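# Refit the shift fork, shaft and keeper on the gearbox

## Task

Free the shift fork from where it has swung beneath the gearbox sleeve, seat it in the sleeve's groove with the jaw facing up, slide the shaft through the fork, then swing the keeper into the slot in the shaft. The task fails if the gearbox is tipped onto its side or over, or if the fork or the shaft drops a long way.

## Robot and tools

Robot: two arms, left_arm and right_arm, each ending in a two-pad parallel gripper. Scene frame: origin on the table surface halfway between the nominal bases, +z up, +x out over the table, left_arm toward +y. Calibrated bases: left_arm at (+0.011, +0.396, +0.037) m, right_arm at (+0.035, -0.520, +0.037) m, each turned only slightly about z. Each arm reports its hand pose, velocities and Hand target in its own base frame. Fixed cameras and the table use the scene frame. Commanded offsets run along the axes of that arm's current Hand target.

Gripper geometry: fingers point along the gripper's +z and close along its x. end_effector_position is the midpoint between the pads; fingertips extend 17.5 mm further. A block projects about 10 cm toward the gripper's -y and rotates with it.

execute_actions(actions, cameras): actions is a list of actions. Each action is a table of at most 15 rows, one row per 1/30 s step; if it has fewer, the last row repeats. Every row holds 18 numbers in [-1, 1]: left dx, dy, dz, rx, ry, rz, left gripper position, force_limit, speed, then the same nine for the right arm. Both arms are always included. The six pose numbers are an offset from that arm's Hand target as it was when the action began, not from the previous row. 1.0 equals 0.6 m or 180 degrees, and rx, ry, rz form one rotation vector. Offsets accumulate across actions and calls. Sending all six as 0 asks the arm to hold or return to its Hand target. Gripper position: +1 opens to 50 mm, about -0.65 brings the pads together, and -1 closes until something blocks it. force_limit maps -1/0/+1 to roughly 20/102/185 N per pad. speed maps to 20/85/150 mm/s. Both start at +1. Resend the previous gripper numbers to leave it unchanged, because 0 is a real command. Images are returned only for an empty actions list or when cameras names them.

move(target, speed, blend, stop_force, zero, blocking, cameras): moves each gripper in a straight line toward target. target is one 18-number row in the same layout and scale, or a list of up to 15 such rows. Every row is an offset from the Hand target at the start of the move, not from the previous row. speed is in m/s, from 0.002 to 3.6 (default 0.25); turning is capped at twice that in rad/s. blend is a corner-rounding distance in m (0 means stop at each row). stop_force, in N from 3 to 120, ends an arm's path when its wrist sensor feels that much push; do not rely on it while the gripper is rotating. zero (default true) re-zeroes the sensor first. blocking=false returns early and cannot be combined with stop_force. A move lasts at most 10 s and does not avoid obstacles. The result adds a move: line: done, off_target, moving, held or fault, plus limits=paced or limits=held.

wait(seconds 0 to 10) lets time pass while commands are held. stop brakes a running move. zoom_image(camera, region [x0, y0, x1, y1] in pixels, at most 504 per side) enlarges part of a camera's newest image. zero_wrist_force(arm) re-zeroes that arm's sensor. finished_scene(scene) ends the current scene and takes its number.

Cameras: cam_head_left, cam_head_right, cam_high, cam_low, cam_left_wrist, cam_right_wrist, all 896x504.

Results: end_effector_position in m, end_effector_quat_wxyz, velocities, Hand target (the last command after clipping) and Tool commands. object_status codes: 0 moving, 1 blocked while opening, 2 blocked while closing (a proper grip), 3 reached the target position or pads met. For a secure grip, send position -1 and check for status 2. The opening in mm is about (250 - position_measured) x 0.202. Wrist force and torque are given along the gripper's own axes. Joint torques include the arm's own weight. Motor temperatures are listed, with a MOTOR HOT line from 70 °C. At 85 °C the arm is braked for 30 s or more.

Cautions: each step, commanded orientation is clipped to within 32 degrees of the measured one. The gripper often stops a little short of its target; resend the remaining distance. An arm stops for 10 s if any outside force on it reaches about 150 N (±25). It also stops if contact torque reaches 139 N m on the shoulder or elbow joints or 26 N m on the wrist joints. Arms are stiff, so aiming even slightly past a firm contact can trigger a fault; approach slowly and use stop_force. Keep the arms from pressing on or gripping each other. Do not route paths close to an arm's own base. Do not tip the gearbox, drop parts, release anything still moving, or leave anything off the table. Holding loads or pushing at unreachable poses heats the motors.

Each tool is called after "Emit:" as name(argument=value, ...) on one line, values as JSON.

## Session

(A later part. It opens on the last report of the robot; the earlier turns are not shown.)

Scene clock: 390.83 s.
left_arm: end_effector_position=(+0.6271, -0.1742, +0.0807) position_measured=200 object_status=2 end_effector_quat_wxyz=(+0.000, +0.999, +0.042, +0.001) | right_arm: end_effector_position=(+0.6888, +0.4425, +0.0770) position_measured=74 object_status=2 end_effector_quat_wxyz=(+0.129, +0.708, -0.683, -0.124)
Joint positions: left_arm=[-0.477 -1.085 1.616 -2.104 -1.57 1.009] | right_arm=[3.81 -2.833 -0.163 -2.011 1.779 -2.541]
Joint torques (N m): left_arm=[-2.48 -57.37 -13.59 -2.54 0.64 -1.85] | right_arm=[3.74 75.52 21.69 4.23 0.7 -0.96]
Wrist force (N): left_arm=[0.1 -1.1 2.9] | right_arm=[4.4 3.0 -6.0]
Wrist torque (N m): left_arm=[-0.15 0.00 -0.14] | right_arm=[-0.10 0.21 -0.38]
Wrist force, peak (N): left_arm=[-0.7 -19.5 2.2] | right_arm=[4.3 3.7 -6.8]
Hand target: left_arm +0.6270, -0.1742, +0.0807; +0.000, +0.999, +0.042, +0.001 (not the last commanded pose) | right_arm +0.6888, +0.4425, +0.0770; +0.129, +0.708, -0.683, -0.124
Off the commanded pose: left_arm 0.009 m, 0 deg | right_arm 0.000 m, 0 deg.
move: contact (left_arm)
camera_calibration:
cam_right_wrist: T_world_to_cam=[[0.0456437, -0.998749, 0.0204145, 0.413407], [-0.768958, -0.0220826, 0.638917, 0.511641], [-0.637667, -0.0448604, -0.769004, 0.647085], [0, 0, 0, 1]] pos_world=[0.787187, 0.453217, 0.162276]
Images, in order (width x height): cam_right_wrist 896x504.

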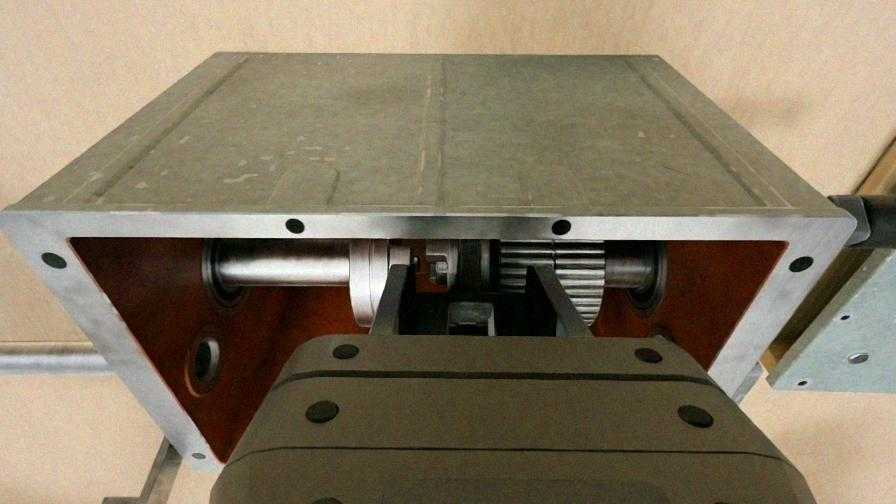

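Emit:
move(target=[[-0.00133,-0.0033,-0.00167,0,0,0,-1,0,-0.6, 0,0,0,0,0,0,-1,-1,-1],[-0.00133,0.0133,-0.00167,0,0,0,-1,0,-0.6, 0,0,0,0,0,0,-1,-1,-1]], speed=0.02, stop_force=5, cameras=["cam_right_wrist"])

Emit:
zoom_image(camera="cam_right_wrist", region=[130, 290, 250, 410])

Scene clock: 397.90 s.
left_arm: end_effector_position=(+0.6262, -0.1748, +0.0818) position_measured=200 object_status=2 end_effector_quat_wxyz=(+0.000, +0.999, +0.042, +0.001) | right_arm: end_effector_position=(+0.6888, +0.4425, +0.0770) position_measured=74 object_status=2 end_effector_quat_wxyz=(+0.129, +0.708, -0.683, -0.124)
Joint positions: left_arm=[-0.479 -1.087 1.617 -2.102 -1.57 1.008] | right_arm=[3.81 -2.833 -0.163 -2.011 1.779 -2.541]
Joint torques (N m): left_arm=[-0.52 -53.95 -14.27 -2.58 0.76 -0.93] | right_arm=[3.18 71.18 20.46 4.1 0.67 -0.77]
Wrist force (N): left_arm=[-0.3 -1.3 2.5] | right_arm=[5.9 3.8 -6.5]
Wrist torque (N m): left_arm=[-0.19 0.06 -0.10] | right_arm=[-0.11 0.26 -0.42]
Wrist force, peak (N): left_arm=[-0.5 -20.8 2.6] | right_arm=[5.8 4.0 -6.9]
Hand target: left_arm +0.6262, -0.1748, +0.0818; +0.000, +0.999, +0.042, +0.001 (not the last commanded pose) | right_arm +0.6888, +0.4425, +0.0770; +0.129, +0.708, -0.683, -0.124
Off the commanded pose: left_arm 0.007 m, 0 deg | right_arm 0.000 m, 0 deg.
move: contact (left_arm); path passed 1 of 2 targets
camera_calibration:
cam_right_wrist: T_world_to_cam=[[0.0456437, -0.998749, 0.0204145, 0.413407], [-0.768958, -0.0220826, 0.638917, 0.511641], [-0.637667, -0.0448604, -0.769004, 0.647085], [0, 0, 0, 1]] pos_world=[0.787187, 0.453217, 0.162276]
Images, in order (width x height): cam_right_wrist 896x504.

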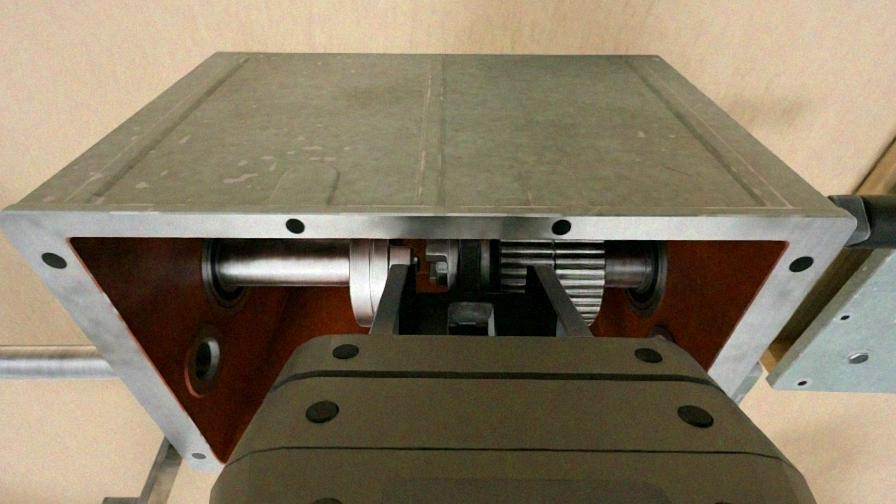

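Scaled by 4.200 from the camera's 896x504 image, which has a finer 1280x720 frame.

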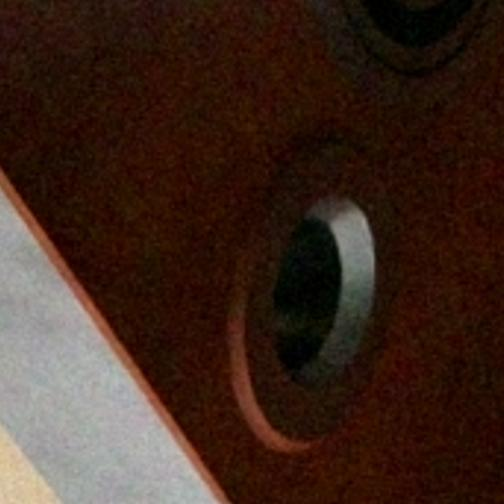

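Emit:
zoom_image(camera="cam_right_wrist", region=[0, 320, 130, 400])

Emit:
zoom_image(camera="cam_right_wrist", region=[180, 330, 230, 390])

Scaled by 3.877 from the camera's 896x504 image, which has a finer 1280x720 frame.

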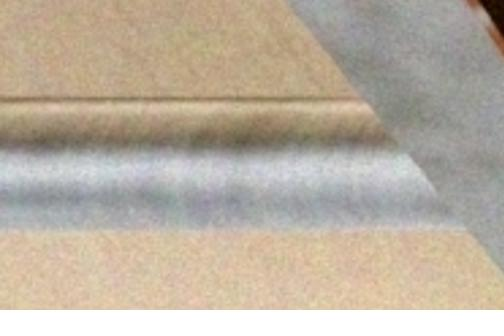

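Scaled by 8.400 from the camera's 896x504 image, which has a finer 1280x720 frame.

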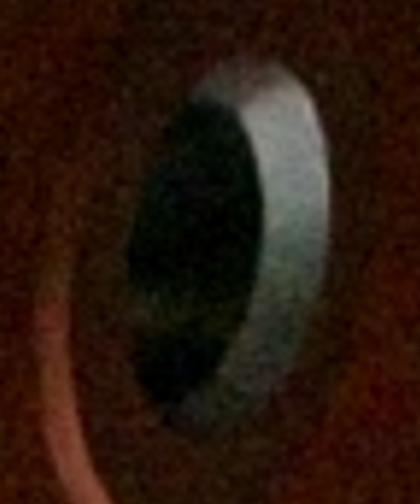

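Emit:
execute_actions(actions=[], cameras=["cam_right_wrist","cam_left_wrist","cam_low"])

Scene clock: 403.50 s.
left_arm: end_effector_position=(+0.6262, -0.1748, +0.0818) position_measured=200 object_status=2 end_effector_quat_wxyz=(+0.000, +0.999, +0.042, +0.001) | right_arm: end_effector_position=(+0.6888, +0.4425, +0.0770) position_measured=74 object_status=2 end_effector_quat_wxyz=(+0.129, +0.708, -0.683, -0.124)
Joint positions: left_arm=[-0.479 -1.087 1.617 -2.102 -1.57 1.008] | right_arm=[3.81 -2.833 -0.163 -2.011 1.779 -2.541]
Joint velocities: within noise
Joint torques (N m): left_arm=[-5.69 -57.52 -14.5 -2.3 0.91 -1.74] | right_arm=[2.86 69.18 21.02 4.28 0.73 -0.85]
Motor temperatures (°C): left_arm=[36 29 29 39 43 38] | right_arm=[26 29 31 43 33 37]
Wrist force (N): left_arm=[0.1 -1.2 2.3] | right_arm=[5.8 3.7 -6.5]
Wrist torque (N m): left_arm=[-0.18 -0.02 -0.11] | right_arm=[-0.12 0.27 -0.43]
Wrist force, peak (N): left_arm=[-0.4 -1.3 3.0] | right_arm=[6.1 3.6 -6.9]
Hand target: left_arm +0.6262, -0.1748, +0.0818; +0.000, +0.999, +0.042, +0.001 (not the last commanded pose) | right_arm +0.6888, +0.4425, +0.0770; +0.129, +0.708, -0.683, -0.124
Tool commands: left_gripper/position=-1.0 left_gripper/force_limit=+0.0 left_gripper/speed=-0.6 right_gripper/position=-1.0 right_gripper/force_limit=-1.0 right_gripper/speed=-1.0
Off the commanded pose: left_arm 0.007 m, 0 deg | right_arm 0.000 m, 0 deg.
camera_calibration:
cam_left_wrist: T_world_to_cam=[[0.99659, 0.0821767, 0.00746809, -0.600399], [0.0751166, -0.940965, 0.330064, -0.22235], [0.0341508, -0.328378, -0.943929, 0.128802], [0, 0, 0, 1]] pos_world=[0.610655, -0.117589, 0.199453]
cam_right_wrist: T_world_to_cam=[[0.0456437, -0.998749, 0.0204145, 0.413407], [-0.768958, -0.0220826, 0.638917, 0.511641], [-0.637667, -0.0448604, -0.769004, 0.647085], [0, 0, 0, 1]] pos_world=[0.787187, 0.453217, 0.162276]
Images, in order (width x height): cam_low 896x504, cam_left_wrist 896x504, cam_right_wrist 896x504.

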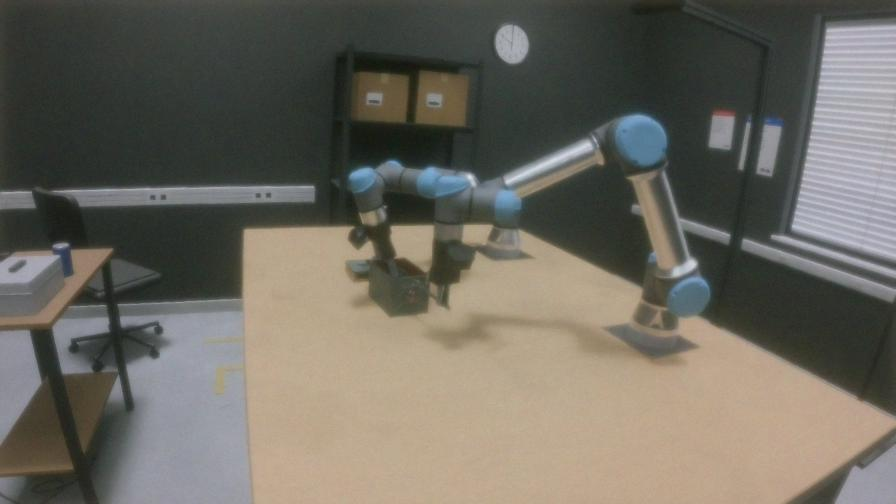

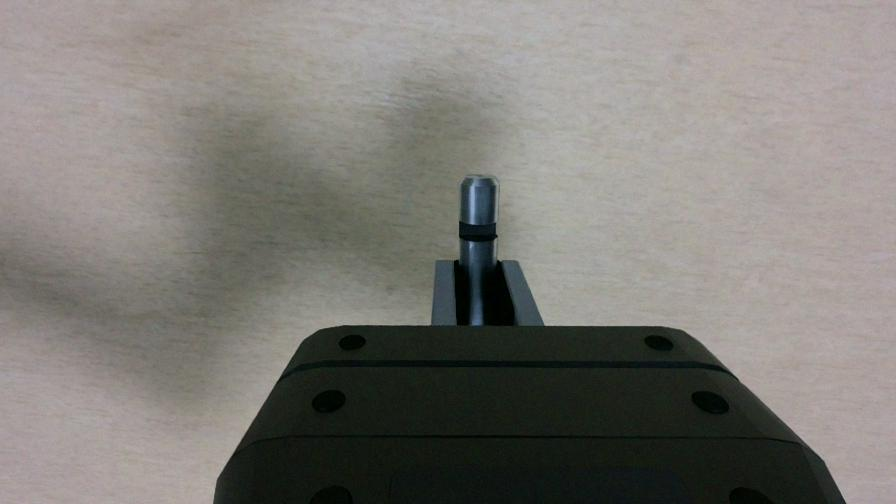

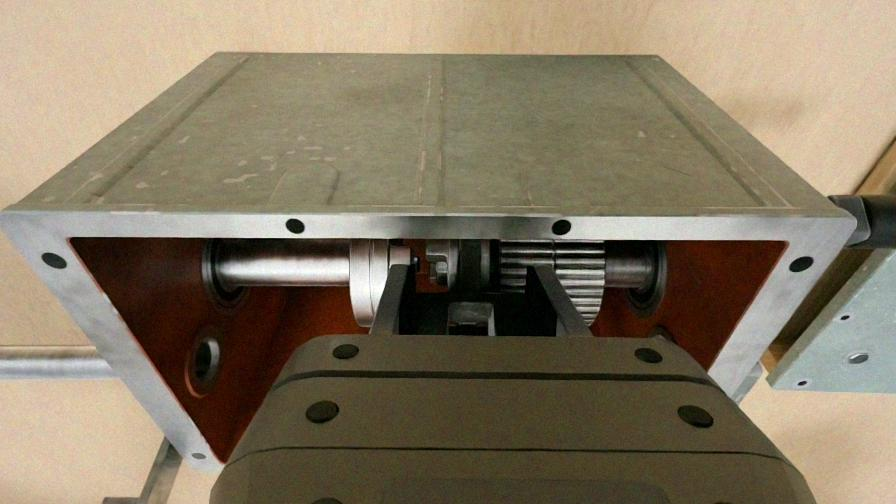

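Emit:
zoom_image(camera="cam_right_wrist", region=[150, 310, 260, 400])

Emit:
zoom_image(camera="cam_right_wrist", region=[0, 320, 130, 400])

Emit:
zoom_image(camera="cam_low", region=[340, 230, 500, 330])

Scaled by 4.582 from the camera's 896x504 image, which has a finer 1280x720 frame.

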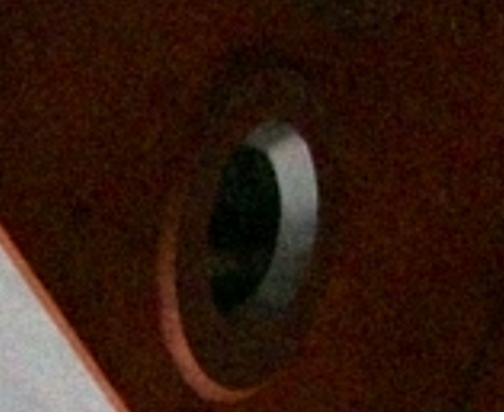

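Scaled by 3.877 from the camera's 896x504 image, which has a finer 1280x720 frame.

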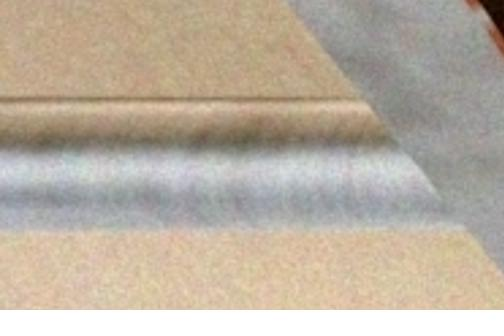

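Scaled by 3.150 from the camera's 896x504 image, which has a finer 1280x720 frame.

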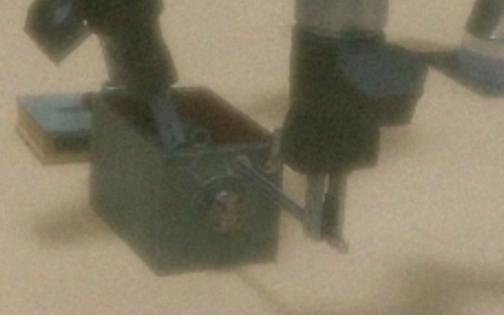

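Emit:
zoom_image(camera="cam_low", region=[390, 265, 460, 315])

Scaled by 7.200 from the camera's 896x504 image, which has a finer 1280x720 frame.

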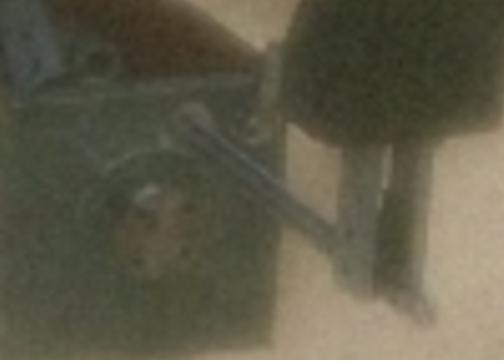

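Emit:
zoom_image(camera="cam_right_wrist", region=[0, 335, 60, 385])

Emit:
zoom_image(camera="cam_right_wrist", region=[60, 335, 120, 385])

Scaled by 8.400 from the camera's 896x504 image, which has a finer 1280x720 frame.

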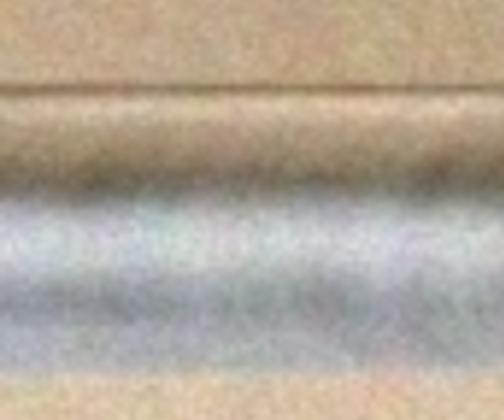

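Scaled by 8.400 from the camera's 896x504 image, which has a finer 1280x720 frame.

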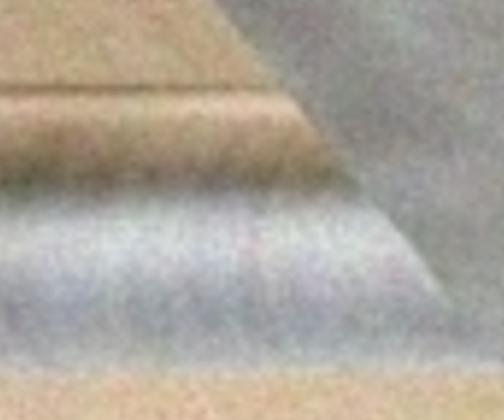

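Emit:
zoom_image(camera="cam_right_wrist", region=[100, 190, 220, 250])

Emit:
zoom_image(camera="cam_right_wrist", region=[640, 190, 760, 250])

Emit:
zoom_image(camera="cam_right_wrist", region=[380, 190, 500, 250])

Scaled by 4.200 from the camera's 896x504 image, which has a finer 1280x720 frame.

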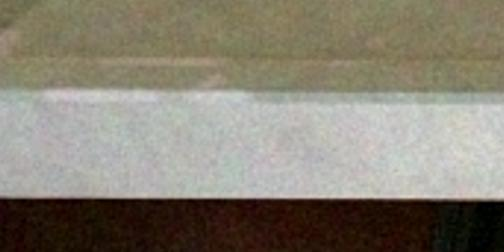

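Scaled by 4.200 from the camera's 896x504 image, which has a finer 1280x720 frame.

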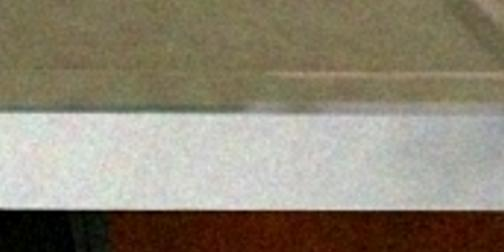

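Scaled by 4.200 from the camera's 896x504 image, which has a finer 1280x720 frame.

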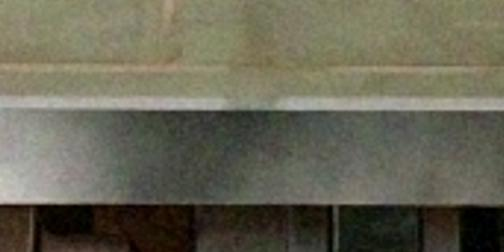

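Emit:
zoom_image(camera="cam_right_wrist", region=[170, 325, 240, 400])

Emit:
zoom_image(camera="cam_right_wrist", region=[180, 220, 280, 320])

Scaled by 6.720 from the camera's 896x504 image, which has a finer 1280x720 frame.

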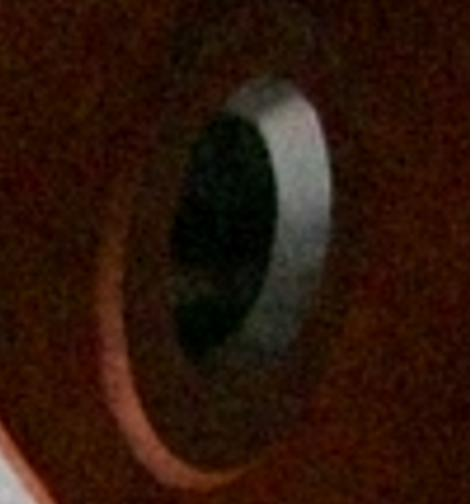

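Scaled by 5.040 from the camera's 896x504 image, which has a finer 1280x720 frame.

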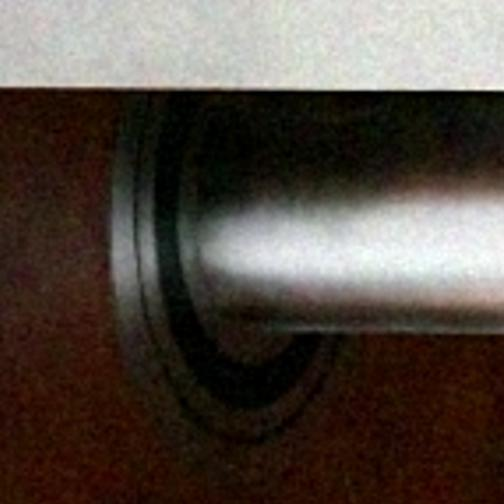

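Emit:
zoom_image(camera="cam_low", region=[396, 268, 436, 308])

Scaled by 12.600 from the camera's 896x504 image, which has a finer 1280x720 frame.

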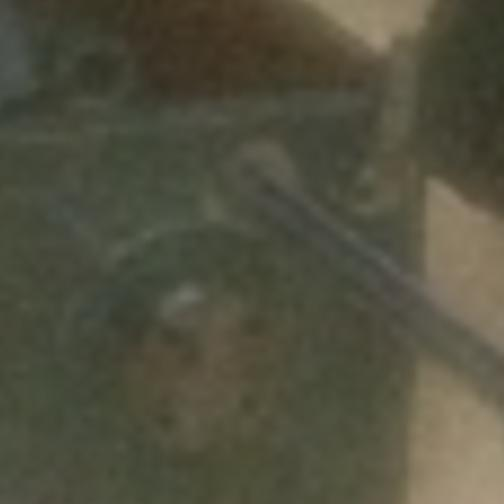

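Emit:
move(target=[0.00067,-0.00417,0.00092,0,0,0,-1,0,-0.6,0,0,0,0,0,0,-1,-1,-1], speed=0.03)

Emit:
move(target=[0,0.0175,0,0,0,0,-1,0,-0.6,0,0,0,0,0,0,-1,-1,-1], speed=0.015, stop_force=4)

Scene clock: 430.47 s.
left_arm: end_effector_position=(+0.6264, -0.1722, +0.0812) position_measured=200 object_status=2 end_effector_quat_wxyz=(+0.000, +0.999, +0.042, +0.001) | right_arm: end_effector_position=(+0.6888, +0.4425, +0.0770) position_measured=74 object_status=2 end_effector_quat_wxyz=(+0.129, +0.708, -0.683, -0.124)
Joint positions: left_arm=[-0.475 -1.088 1.619 -2.104 -1.57 1.012] | right_arm=[3.81 -2.833 -0.163 -2.011 1.779 -2.541]
Joint torques (N m): left_arm=[0.01 -56.83 -18 -4.76 0.7 0.98] | right_arm=[2.93 65.75 19.69 4.19 0.7 -0.74]
Wrist force (N): left_arm=[-0.5 -1.3 2.4] | right_arm=[5.8 3.9 -6.9]
Wrist torque (N m): left_arm=[-0.19 0.08 -0.16] | right_arm=[-0.09 0.26 -0.42]
Wrist force, peak (N): left_arm=[-0.1 -1.5 2.7] | right_arm=[6.0 3.9 -7.0]
Hand target: left_arm +0.6264, -0.1723, +0.0812; +0.000, +0.999, +0.042, +0.001 | right_arm +0.6888, +0.4425, +0.0770; +0.129, +0.708, -0.683, -0.124
Off the commanded pose: left_arm 0.000 m, 0 deg | right_arm 0.000 m, 0 deg.
move: done

Scene clock: 431.60 s.
left_arm: end_effector_position=(+0.6266, -0.1750, +0.0813) position_measured=200 object_status=2 end_effector_quat_wxyz=(+0.000, +0.999, +0.042, +0.001) | right_arm: end_effector_position=(+0.6888, +0.4425, +0.0770) position_measured=74 object_status=2 end_effector_quat_wxyz=(+0.129, +0.708, -0.683, -0.124)
Joint positions: left_arm=[-0.479 -1.086 1.616 -2.103 -1.57 1.008] | right_arm=[3.81 -2.833 -0.163 -2.011 1.779 -2.541]
Joint torques (N m): left_arm=[5.46 -57.68 -14.89 -3.85 -2.05 2.06] | right_arm=[3.22 64.25 19.19 4.23 0.63 -0.92]
Wrist force (N): left_arm=[-0.1 -3.6 2.1] | right_arm=[5.8 3.7 -6.5]
Wrist torque (N m): left_arm=[-0.23 0.06 -0.10] | right_arm=[-0.12 0.26 -0.43]
Wrist force, peak (N): left_arm=[-0.8 -17.2 2.7] | right_arm=[6.1 3.9 -6.7]
Hand target: left_arm +0.6266, -0.1750, +0.0813; +0.000, +0.999, +0.042, +0.001 (not the last commanded pose) | right_arm +0.6888, +0.4425, +0.0770; +0.129, +0.708, -0.683, -0.124
Off the commanded pose: left_arm 0.008 m, 0 deg | right_arm 0.000 m, 0 deg.
move: contact (left_arm)

Emit:
move(target=[0.0024,-0.00417,-0.0018,0,0,0,-1,0,-0.6,0,0,0,0,0,0,-1,-1,-1], speed=0.03)

Emit:
move(target=[0,0.0175,0,0,0,0,-1,0,-0.6,0,0,0,0,0,0,-1,-1,-1], speed=0.015, stop_force=4)

Scene clock: 432.77 s.
left_arm: end_effector_position=(+0.6278, -0.1723, +0.0824) position_measured=200 object_status=2 end_effector_quat_wxyz=(+0.000, +0.999, +0.042, +0.001) | right_arm: end_effector_position=(+0.6888, +0.4425, +0.0770) position_measured=74 object_status=2 end_effector_quat_wxyz=(+0.129, +0.708, -0.683, -0.124)
Joint positions: left_arm=[-0.474 -1.086 1.613 -2.1 -1.57 1.013] | right_arm=[3.81 -2.833 -0.163 -2.011 1.779 -2.541]
Joint torques (N m): left_arm=[-2.21 -56.99 -30.4 -2.75 -1.08 0.93] | right_arm=[2.96 64.54 20.77 4.38 0.66 -0.74]
Wrist force (N): left_arm=[-0.1 -1.4 2.4] | right_arm=[5.7 4.0 -6.5]
Wrist torque (N m): left_arm=[-0.22 0.01 -0.17] | right_arm=[-0.07 0.30 -0.42]
Wrist force, peak (N): left_arm=[0.1 -3.8 2.3] | right_arm=[5.9 3.9 -6.7]
Hand target: left_arm +0.6278, -0.1724, +0.0824; +0.000, +0.999, +0.042, +0.001 | right_arm +0.6888, +0.4425, +0.0770; +0.129, +0.708, -0.683, -0.124
Off the commanded pose: left_arm 0.000 m, 0 deg | right_arm 0.000 m, 0 deg.
move: done

Scene clock: 433.93 s.
left_arm: end_effector_position=(+0.6281, -0.1749, +0.0825) position_measured=200 object_status=2 end_effector_quat_wxyz=(+0.000, +0.999, +0.042, +0.001) | right_arm: end_effector_position=(+0.6888, +0.4425, +0.0770) position_measured=74 object_status=2 end_effector_quat_wxyz=(+0.129, +0.708, -0.683, -0.124)
Joint positions: left_arm=[-0.478 -1.084 1.61 -2.099 -1.57 1.009] | right_arm=[3.81 -2.833 -0.163 -2.011 1.779 -2.541]
Joint torques (N m): left_arm=[5.15 -58.01 -14.97 -3.1 -1.95 1.83] | right_arm=[2.31 64.85 19.5 4.26 0.75 -0.56]
Wrist force (N): left_arm=[0.0 -3.7 2.1] | right_arm=[5.8 3.6 -6.5]
Wrist torque (N m): left_arm=[-0.21 0.05 -0.11] | right_arm=[-0.13 0.28 -0.43]
Wrist force, peak (N): left_arm=[-0.6 -18.9 2.6] | right_arm=[6.0 3.9 -6.8]
Hand target: left_arm +0.6280, -0.1748, +0.0825; +0.000, +0.999, +0.042, +0.001 (not the last commanded pose) | right_arm +0.6888, +0.4425, +0.0770; +0.129, +0.708, -0.683, -0.124
Off the commanded pose: left_arm 0.008 m, 0 deg | right_arm 0.000 m, 0 deg.
move: contact (left_arm)

Emit:
move(target=[-0.00483,-0.00417,0.00367,0,0,0,-1,0,-0.6,0,0,0,0,0,0,-1,-1,-1], speed=0.03)

Emit:
move(target=[0,0.0175,0,0,0,0,-1,0,-0.6,0,0,0,0,0,0,-1,-1,-1], speed=0.012, stop_force=4)

Scene clock: 435.63 s.
left_arm: end_effector_position=(+0.6249, -0.1725, +0.0802) position_measured=200 object_status=2 end_effector_quat_wxyz=(+0.000, +0.999, +0.042, +0.001) | right_arm: end_effector_position=(+0.6888, +0.4425, +0.0770) position_measured=74 object_status=2 end_effector_quat_wxyz=(+0.129, +0.708, -0.683, -0.124)
Joint positions: left_arm=[-0.477 -1.089 1.625 -2.108 -1.57 1.01] | right_arm=[3.81 -2.833 -0.163 -2.011 1.779 -2.541]
Joint torques (N m): left_arm=[4.88 -48.62 -33.08 -2.91 0.35 1.69] | right_arm=[2.58 64.62 19.13 4.27 0.7 -0.66]
Wrist force (N): left_arm=[-0.4 -1.2 2.4] | right_arm=[6.0 3.8 -6.6]
Wrist torque (N m): left_arm=[-0.17 0.07 -0.14] | right_arm=[-0.11 0.24 -0.42]
Wrist force, peak (N): left_arm=[-0.4 -3.8 2.4] | right_arm=[5.9 4.1 -6.7]
Hand target: left_arm +0.6250, -0.1726, +0.0803; +0.000, +0.999, +0.042, +0.001 | right_arm +0.6888, +0.4425, +0.0770; +0.129, +0.708, -0.683, -0.124
Off the commanded pose: left_arm 0.000 m, 0 deg | right_arm 0.000 m, 0 deg.
move: done

Scene clock: 437.57 s.
left_arm: end_effector_position=(+0.6258, -0.1831, +0.0803) position_measured=200 object_status=2 end_effector_quat_wxyz=(+0.000, +0.999, +0.042, +0.001) | right_arm: end_effector_position=(+0.6888, +0.4425, +0.0770) position_measured=74 object_status=2 end_effector_quat_wxyz=(+0.129, +0.708, -0.683, -0.124)
Joint positions: left_arm=[-0.491 -1.082 1.612 -2.104 -1.57 0.996] | right_arm=[3.81 -2.833 -0.163 -2.011 1.779 -2.541]
Joint torques (N m): left_arm=[7.32 -58.12 -14.73 -4.71 0.7 1.78] | right_arm=[2.5 64.9 19.68 4.41 0.66 -0.72]
Wrist force (N): left_arm=[-1.1 -0.9 2.4] | right_arm=[5.8 3.7 -6.7]
Wrist torque (N m): left_arm=[-0.07 0.03 0.13] | right_arm=[-0.12 0.27 -0.42]
Wrist force, peak (N): left_arm=[-2.2 -4.5 2.8] | right_arm=[6.2 4.0 -6.8]
Hand target: left_arm +0.6258, -0.1831, +0.0803; +0.000, +0.999, +0.042, +0.001 | right_arm +0.6888, +0.4425, +0.0770; +0.129, +0.708, -0.683, -0.124
Off the commanded pose: left_arm 0.000 m, 0 deg | right_arm 0.000 m, 0 deg.
move: done

Emit:
move(target=[-0.0008,0.0167,0.0003,0,0,0,-1,0,-0.6,0,0,0,0,0,0,-1,-1,-1], speed=0.02, stop_force=8, cameras=["cam_right_wrist"])

Emit:
zoom_image(camera="cam_right_wrist", region=[100, 310, 240, 410])

Scene clock: 440.07 s.
left_arm: end_effector_position=(+0.6262, -0.1931, +0.0801) position_measured=200 object_status=2 end_effector_quat_wxyz=(+0.000, +0.999, +0.042, +0.001) | right_arm: end_effector_position=(+0.6888, +0.4425, +0.0770) position_measured=74 object_status=2 end_effector_quat_wxyz=(+0.129, +0.708, -0.683, -0.124)
Joint positions: left_arm=[-0.504 -1.075 1.602 -2.1 -1.57 0.983] | right_arm=[3.81 -2.833 -0.163 -2.011 1.779 -2.541]
Joint torques (N m): left_arm=[7.27 -57.76 -14.99 -4.43 0.84 1.96] | right_arm=[2.69 63.82 20.13 4.37 0.78 -0.65]
Wrist force (N): left_arm=[-0.1 -1.0 2.5] | right_arm=[5.8 3.6 -6.6]
Wrist torque (N m): left_arm=[-0.09 0.01 -0.01] | right_arm=[-0.12 0.26 -0.43]
Wrist force, peak (N): left_arm=[-0.7 -2.4 2.9] | right_arm=[6.1 4.0 -6.9]
Hand target: left_arm +0.6262, -0.1931, +0.0801; +0.000, +0.999, +0.042, +0.001 | right_arm +0.6888, +0.4425, +0.0770; +0.129, +0.708, -0.683, -0.124
Off the commanded pose: left_arm 0.000 m, 0 deg | right_arm 0.000 m, 0 deg.
move: done
camera_calibration:
cam_right_wrist: T_world_to_cam=[[0.0456437, -0.998749, 0.0204145, 0.413407], [-0.768958, -0.0220826, 0.638917, 0.511641], [-0.637667, -0.0448604, -0.769004, 0.647085], [0, 0, 0, 1]] pos_world=[0.787187, 0.453217, 0.162276]
Images, in order (width x height): cam_right_wrist 896x504.

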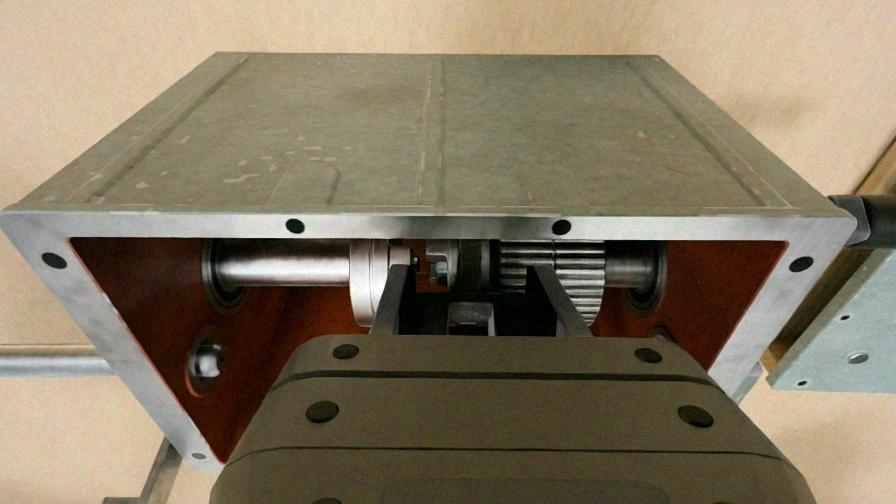

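Scaled by 3.600 from the camera's 896x504 image, which has a finer 1280x720 frame.

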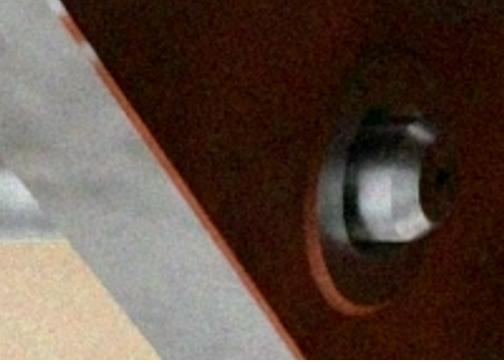

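Emit:
move(target=[0,0.04167,0,0,0,0,-1,0,-0.6,0,0,0,0,0,0,-1,-1,-1], speed=0.03, stop_force=10, cameras=["cam_right_wrist"])

Emit:
zoom_image(camera="cam_right_wrist", region=[150, 300, 300, 410])

Scene clock: 442.83 s.
left_arm: end_effector_position=(+0.6283, -0.2180, +0.0801) position_measured=200 object_status=2 end_effector_quat_wxyz=(+0.000, +0.999, +0.042, +0.001) | right_arm: end_effector_position=(+0.6888, +0.4425, +0.0770) position_measured=74 object_status=2 end_effector_quat_wxyz=(+0.129, +0.708, -0.683, -0.124)
Joint positions: left_arm=[-0.536 -1.054 1.569 -2.088 -1.57 0.951] | right_arm=[3.81 -2.833 -0.163 -2.011 1.779 -2.541]
Joint torques (N m): left_arm=[7.02 -59.12 -14.73 -5.01 1.19 1.9] | right_arm=[1.96 64.54 20.16 4.26 0.68 -0.77]
Wrist force (N): left_arm=[-0.5 -0.9 2.5] | right_arm=[5.9 3.7 -6.4]
Wrist torque (N m): left_arm=[-0.07 0.08 -0.05] | right_arm=[-0.12 0.25 -0.42]
Wrist force, peak (N): left_arm=[0.2 -2.4 2.2] | right_arm=[6.2 4.0 -6.8]
Hand target: left_arm +0.6283, -0.2180, +0.0801; +0.000, +0.999, +0.042, +0.001 | right_arm +0.6888, +0.4425, +0.0770; +0.129, +0.708, -0.683, -0.124
Off the commanded pose: left_arm 0.000 m, 0 deg | right_arm 0.000 m, 0 deg.
move: done
camera_calibration:
cam_right_wrist: T_world_to_cam=[[0.0456437, -0.998749, 0.0204145, 0.413407], [-0.768958, -0.0220826, 0.638917, 0.511641], [-0.637667, -0.0448604, -0.769004, 0.647085], [0, 0, 0, 1]] pos_world=[0.787187, 0.453217, 0.162276]
Images, in order (width x height): cam_right_wrist 896x504.

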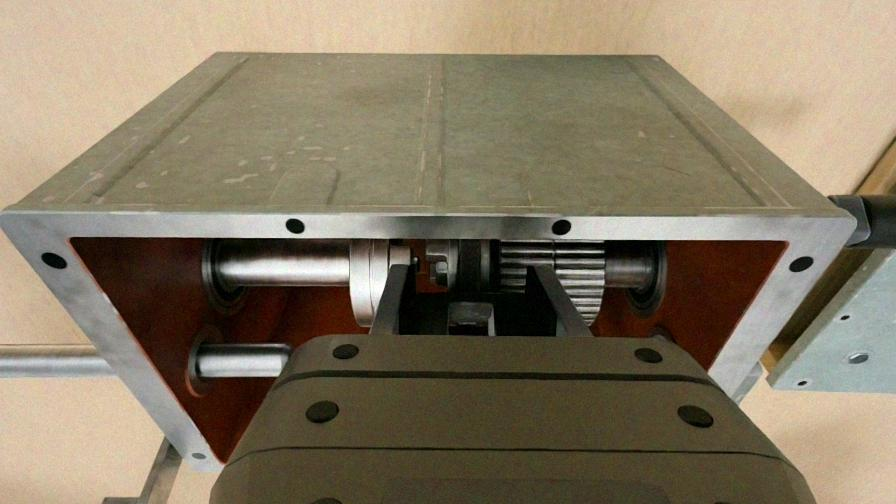

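Scaled by 3.360 from the camera's 896x504 image, which has a finer 1280x720 frame.

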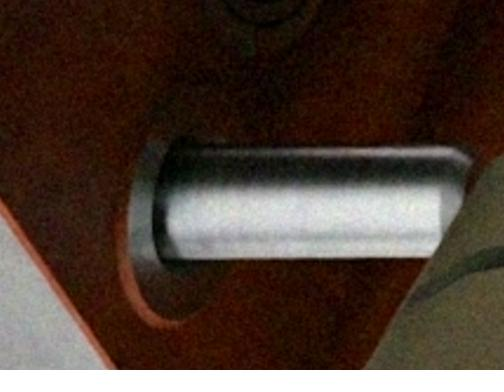

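Emit:
move(target=[0,0.04667,0,0,0,0,-1,0,-0.6,0,0,0,0,0,0,-1,-1,-1], speed=0.03, stop_force=8)

Emit:
move(target=[0,0.03,0,0,0,0,-1,0,-0.6,0,0,0,0,0,0,-1,-1,-1], speed=0.012, stop_force=4, cameras=["cam_right_wrist"])

Scene clock: 445.83 s.
left_arm: end_effector_position=(+0.6306, -0.2459, +0.0802) position_measured=200 object_status=2 end_effector_quat_wxyz=(+0.000, +0.999, +0.042, +0.001) | right_arm: end_effector_position=(+0.6888, +0.4425, +0.0770) position_measured=74 object_status=2 end_effector_quat_wxyz=(+0.129, +0.708, -0.683, -0.124)
Joint positions: left_arm=[-0.57 -1.029 1.529 -2.072 -1.57 0.916] | right_arm=[3.81 -2.833 -0.163 -2.011 1.779 -2.541]
Joint torques (N m): left_arm=[6.67 -61.79 -15.48 -5.24 1.41 1.83] | right_arm=[2.05 64.37 20.14 4.34 0.63 -0.67]
Wrist force (N): left_arm=[0.0 -1.0 3.4] | right_arm=[5.6 3.6 -6.8]
Wrist torque (N m): left_arm=[-0.05 0.04 -0.02] | right_arm=[-0.12 0.30 -0.42]
Wrist force, peak (N): left_arm=[-0.2 -1.3 3.8] | right_arm=[6.0 3.8 -6.9]
Hand target: left_arm +0.6306, -0.2459, +0.0802; +0.000, +0.999, +0.042, +0.001 | right_arm +0.6888, +0.4425, +0.0770; +0.129, +0.708, -0.683, -0.124
Off the commanded pose: left_arm 0.000 m, 0 deg | right_arm 0.000 m, 0 deg.
move: done

Scene clock: 448.47 s.
left_arm: end_effector_position=(+0.6322, -0.2638, +0.0802) position_measured=200 object_status=2 end_effector_quat_wxyz=(+0.000, +0.999, +0.042, +0.001) | right_arm: end_effector_position=(+0.6888, +0.4425, +0.0770) position_measured=74 object_status=2 end_effector_quat_wxyz=(+0.129, +0.708, -0.683, -0.124)
Joint positions: left_arm=[-0.592 -1.012 1.5 -2.061 -1.57 0.895] | right_arm=[3.81 -2.833 -0.163 -2.011 1.779 -2.541]
Joint torques (N m): left_arm=[7.03 -61.82 -15.81 -4.78 1.24 1.95] | right_arm=[2.15 64.66 19.62 4.25 0.72 -0.49]
Wrist force (N): left_arm=[0.1 -0.6 4.1] | right_arm=[6.0 3.7 -6.4]
Wrist torque (N m): left_arm=[0.04 0.08 -0.02] | right_arm=[-0.11 0.24 -0.43]
Wrist force, peak (N): left_arm=[0.0 -1.3 4.4] | right_arm=[6.0 4.2 -6.7]
Hand target: left_arm +0.6322, -0.2638, +0.0802; +0.000, +0.999, +0.042, +0.001 | right_arm +0.6888, +0.4425, +0.0770; +0.129, +0.708, -0.683, -0.124
Off the commanded pose: left_arm 0.000 m, 0 deg | right_arm 0.000 m, 0 deg.
move: done
camera_calibration:
cam_right_wrist: T_world_to_cam=[[0.0456437, -0.998749, 0.0204145, 0.413407], [-0.768958, -0.0220826, 0.638917, 0.511641], [-0.637667, -0.0448604, -0.769004, 0.647085], [0, 0, 0, 1]] pos_world=[0.787187, 0.453217, 0.162276]
Images, in order (width x height): cam_right_wrist 896x504.

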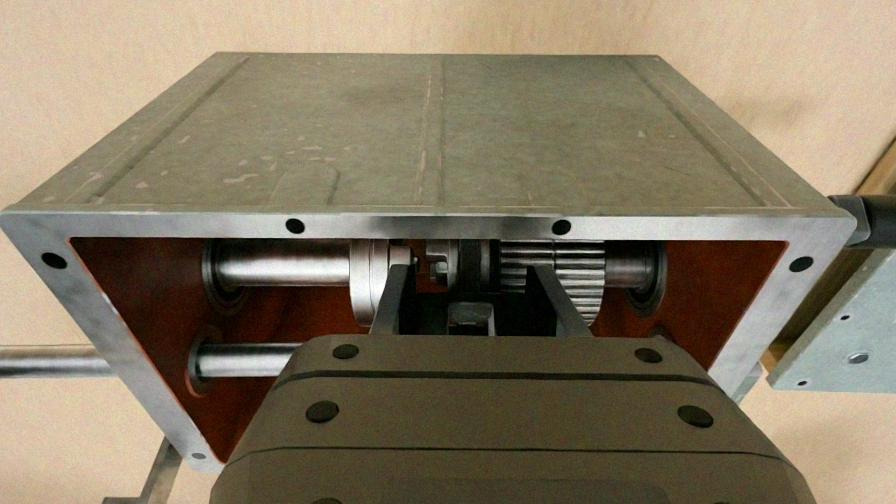

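Emit:
move(target=[0,0.05,0,0,0,0,-1,0,-0.6,0,0,0,0,0,0,-1,-1,-1], speed=0.015, stop_force=6, cameras=["cam_right_wrist", "cam_left_wrist"])

Scene clock: 450.30 s.
left_arm: end_effector_position=(+0.6323, -0.2662, +0.0802) position_measured=200 object_status=2 end_effector_quat_wxyz=(+0.000, +0.999, +0.042, +0.001) | right_arm: end_effector_position=(+0.6888, +0.4425, +0.0770) position_measured=74 object_status=2 end_effector_quat_wxyz=(+0.129, +0.708, -0.683, -0.124)
Joint positions: left_arm=[-0.594 -1.01 1.496 -2.059 -1.57 0.892] | right_arm=[3.81 -2.833 -0.163 -2.011 1.779 -2.541]
Joint torques (N m): left_arm=[5.4 -61.14 -14.88 -5.24 -2.43 1.92] | right_arm=[2.39 65.05 20.83 4.39 0.74 -0.54]
Wrist force (N): left_arm=[0.7 -2.4 2.8] | right_arm=[5.0 0.1 -4.6]
Wrist torque (N m): left_arm=[-0.01 0.09 -0.07] | right_arm=[-0.04 0.15 -0.37]
Wrist force, peak (N): left_arm=[-0.7 -9.0 -1.0] | right_arm=[6.1 4.0 -6.7]
Hand target: left_arm +0.6324, -0.2662, +0.0802; +0.000, +0.999, +0.042, +0.001 (not the last commanded pose) | right_arm +0.6888, +0.4425, +0.0770; +0.129, +0.708, -0.683, -0.124
Off the commanded pose: left_arm 0.028 m, 0 deg | right_arm 0.000 m, 0 deg.
move: contact (left_arm)
camera_calibration:
cam_left_wrist: T_world_to_cam=[[0.99658, 0.0822718, 0.00774296, -0.598985], [0.0751121, -0.940927, 0.330175, -0.308328], [0.0344496, -0.328464, -0.943888, 0.0969531], [0, 0, 0, 1]] pos_world=[0.616755, -0.208989, 0.197953]
cam_right_wrist: T_world_to_cam=[[0.0456437, -0.998749, 0.0204145, 0.413407], [-0.768958, -0.0220826, 0.638917, 0.511641], [-0.637667, -0.0448604, -0.769004, 0.647085], [0, 0, 0, 1]] pos_world=[0.787187, 0.453217, 0.162276]
Images, in order (width x height): cam_left_wrist 896x504, cam_right_wrist 896x504.

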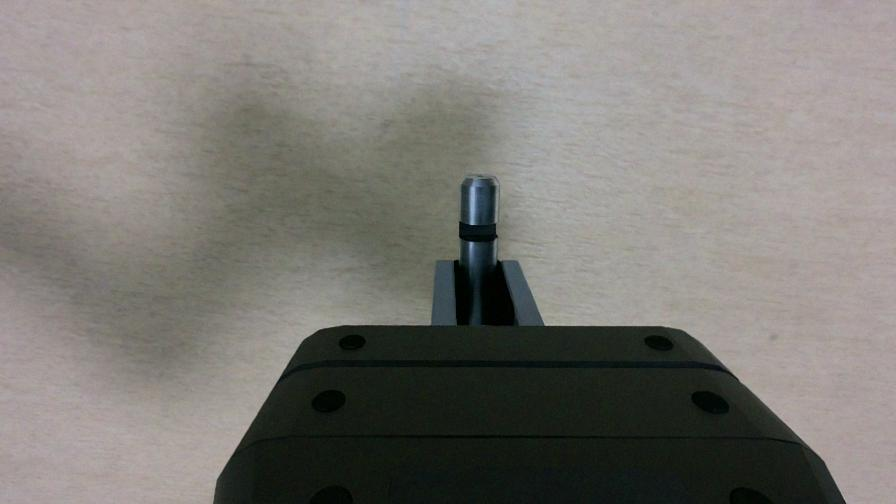

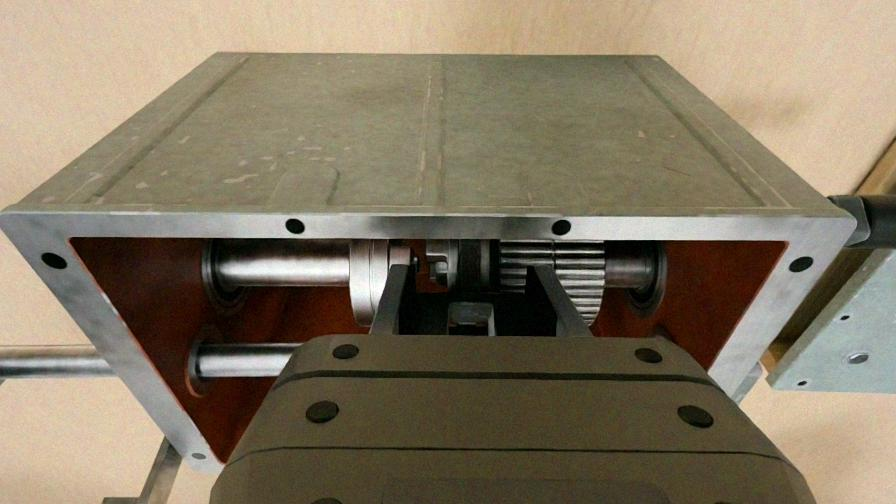

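Emit:
wait(seconds=0.1, cameras=["cam_head_left","cam_head_right","cam_high","cam_low"])

Emit:
zoom_image(camera="cam_head_left", region=[400, 200, 520, 300])

Emit:
zoom_image(camera="cam_head_right", region=[400, 200, 520, 300])

Emit:
zoom_image(camera="cam_high", region=[400, 200, 520, 300])

Scene clock: 453.07 s.
left_arm: end_effector_position=(+0.6324, -0.2662, +0.0802) position_measured=200 object_status=2 end_effector_quat_wxyz=(+0.000, +0.999, +0.042, +0.001) | right_arm: end_effector_position=(+0.6888, +0.4425, +0.0770) position_measured=74 object_status=2 end_effector_quat_wxyz=(+0.129, +0.708, -0.683, -0.124)
Joint positions: left_arm=[-0.594 -1.01 1.496 -2.059 -1.57 0.892] | right_arm=[3.81 -2.833 -0.163 -2.011 1.779 -2.541]
Joint torques (N m): left_arm=[5.34 -61.65 -15.38 -5.17 -1.64 1.87] | right_arm=[3.04 67.65 20.53 4.36 0.76 -0.42]
Wrist force (N): left_arm=[1.0 -2.2 3.1] | right_arm=[4.7 -0.1 -4.3]
Wrist torque (N m): left_arm=[0.01 0.05 -0.07] | right_arm=[-0.07 0.19 -0.37]
Wrist force, peak (N): left_arm=[1.1 -2.5 3.6] | right_arm=[5.1 -0.4 -5.0]
Hand target: left_arm +0.6324, -0.2662, +0.0802; +0.000, +0.999, +0.042, +0.001 (not the last commanded pose) | right_arm +0.6888, +0.4425, +0.0770; +0.129, +0.708, -0.683, -0.124
Tool commands: left_gripper/position=-1.0 left_gripper/force_limit=+0.0 left_gripper/speed=-0.6 right_gripper/position=-1.0 right_gripper/force_limit=-1.0 right_gripper/speed=-1.0
Off the commanded pose: left_arm 0.028 m, 0 deg | right_arm 0.000 m, 0 deg.
wait: 0.10 s; at rest from the start
Images, in order (width x height): cam_head_left 896x504, cam_head_right 896x504, cam_high 896x504, cam_low 896x504.

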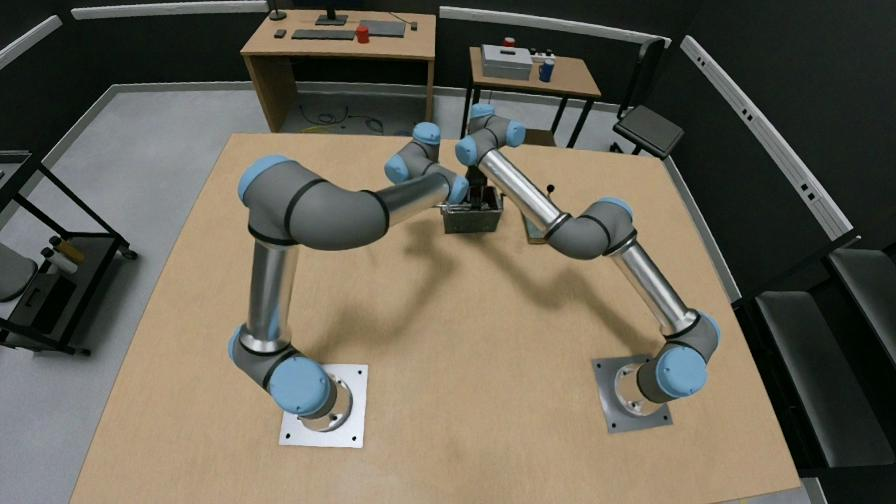

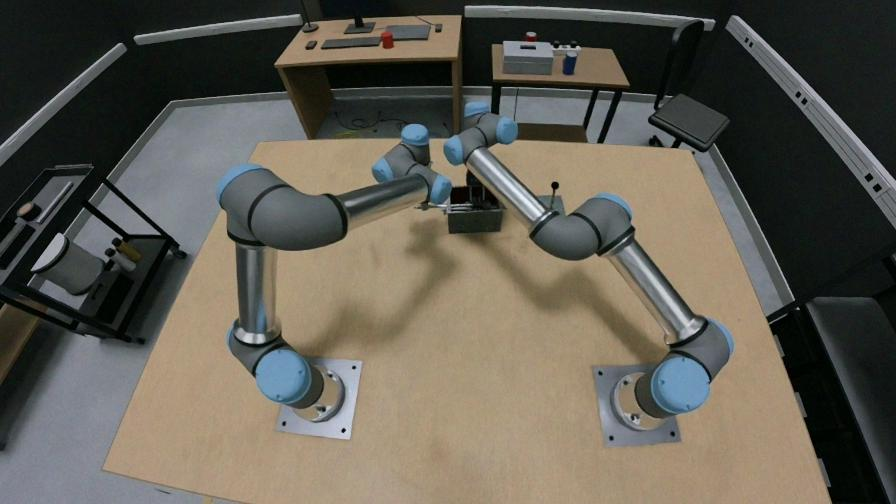

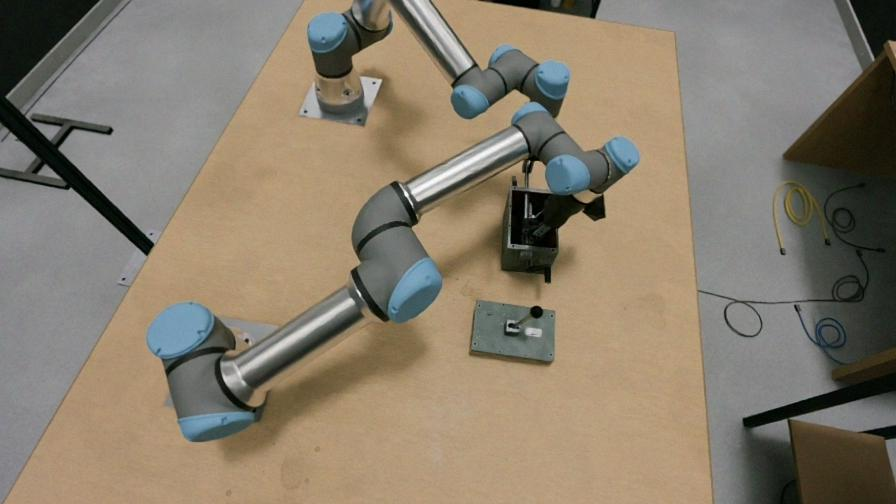

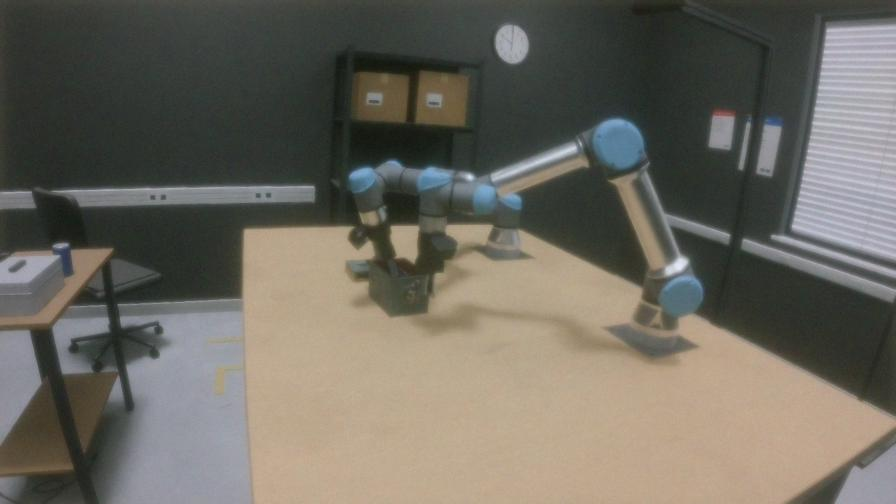

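Scaled by 4.200 from the camera's 896x504 image, which has a finer 1280x720 frame.

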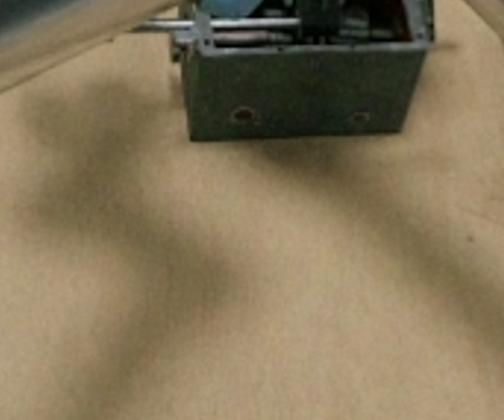

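Scaled by 4.200 from the camera's 896x504 image, which has a finer 1280x720 frame.

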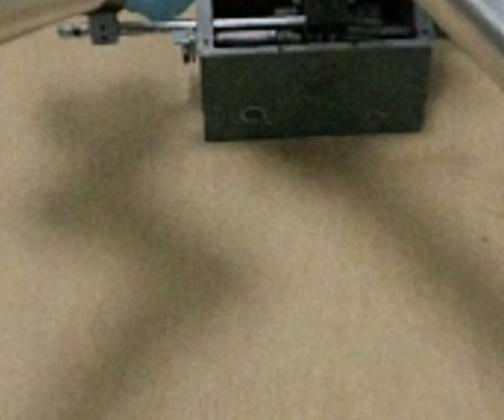

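Scaled by 4.200 from the camera's 896x504 image, which has a finer 1280x720 frame.

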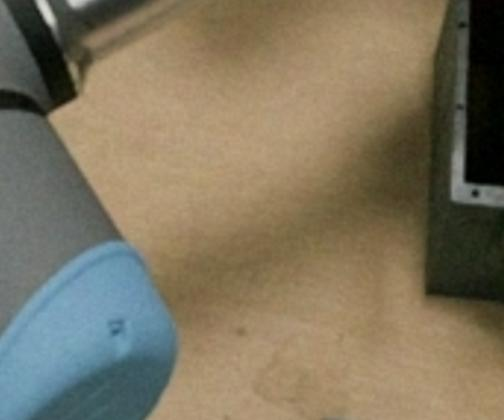

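Emit:
zoom_image(camera="cam_head_right", region=[440, 180, 510, 220])

Emit:
zoom_image(camera="cam_head_left", region=[435, 180, 510, 220])

Emit:
zoom_image(camera="cam_high", region=[490, 160, 600, 290])

Scaled by 7.200 from the camera's 896x504 image, which has a finer 1280x720 frame.

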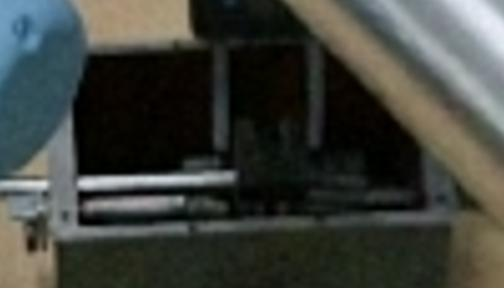

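Scaled by 6.720 from the camera's 896x504 image, which has a finer 1280x720 frame.

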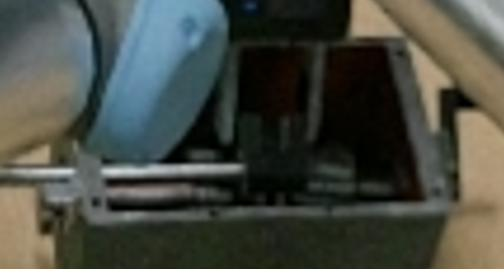

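Scaled by 3.877 from the camera's 896x504 image, which has a finer 1280x720 frame.

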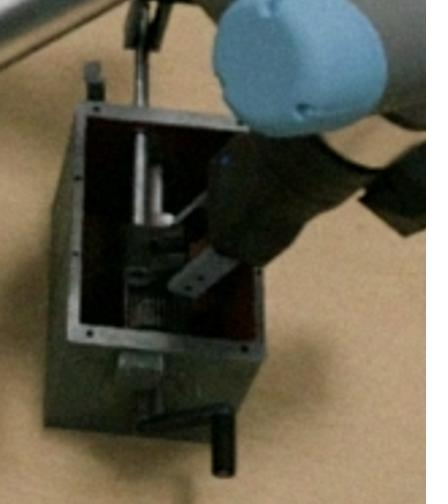

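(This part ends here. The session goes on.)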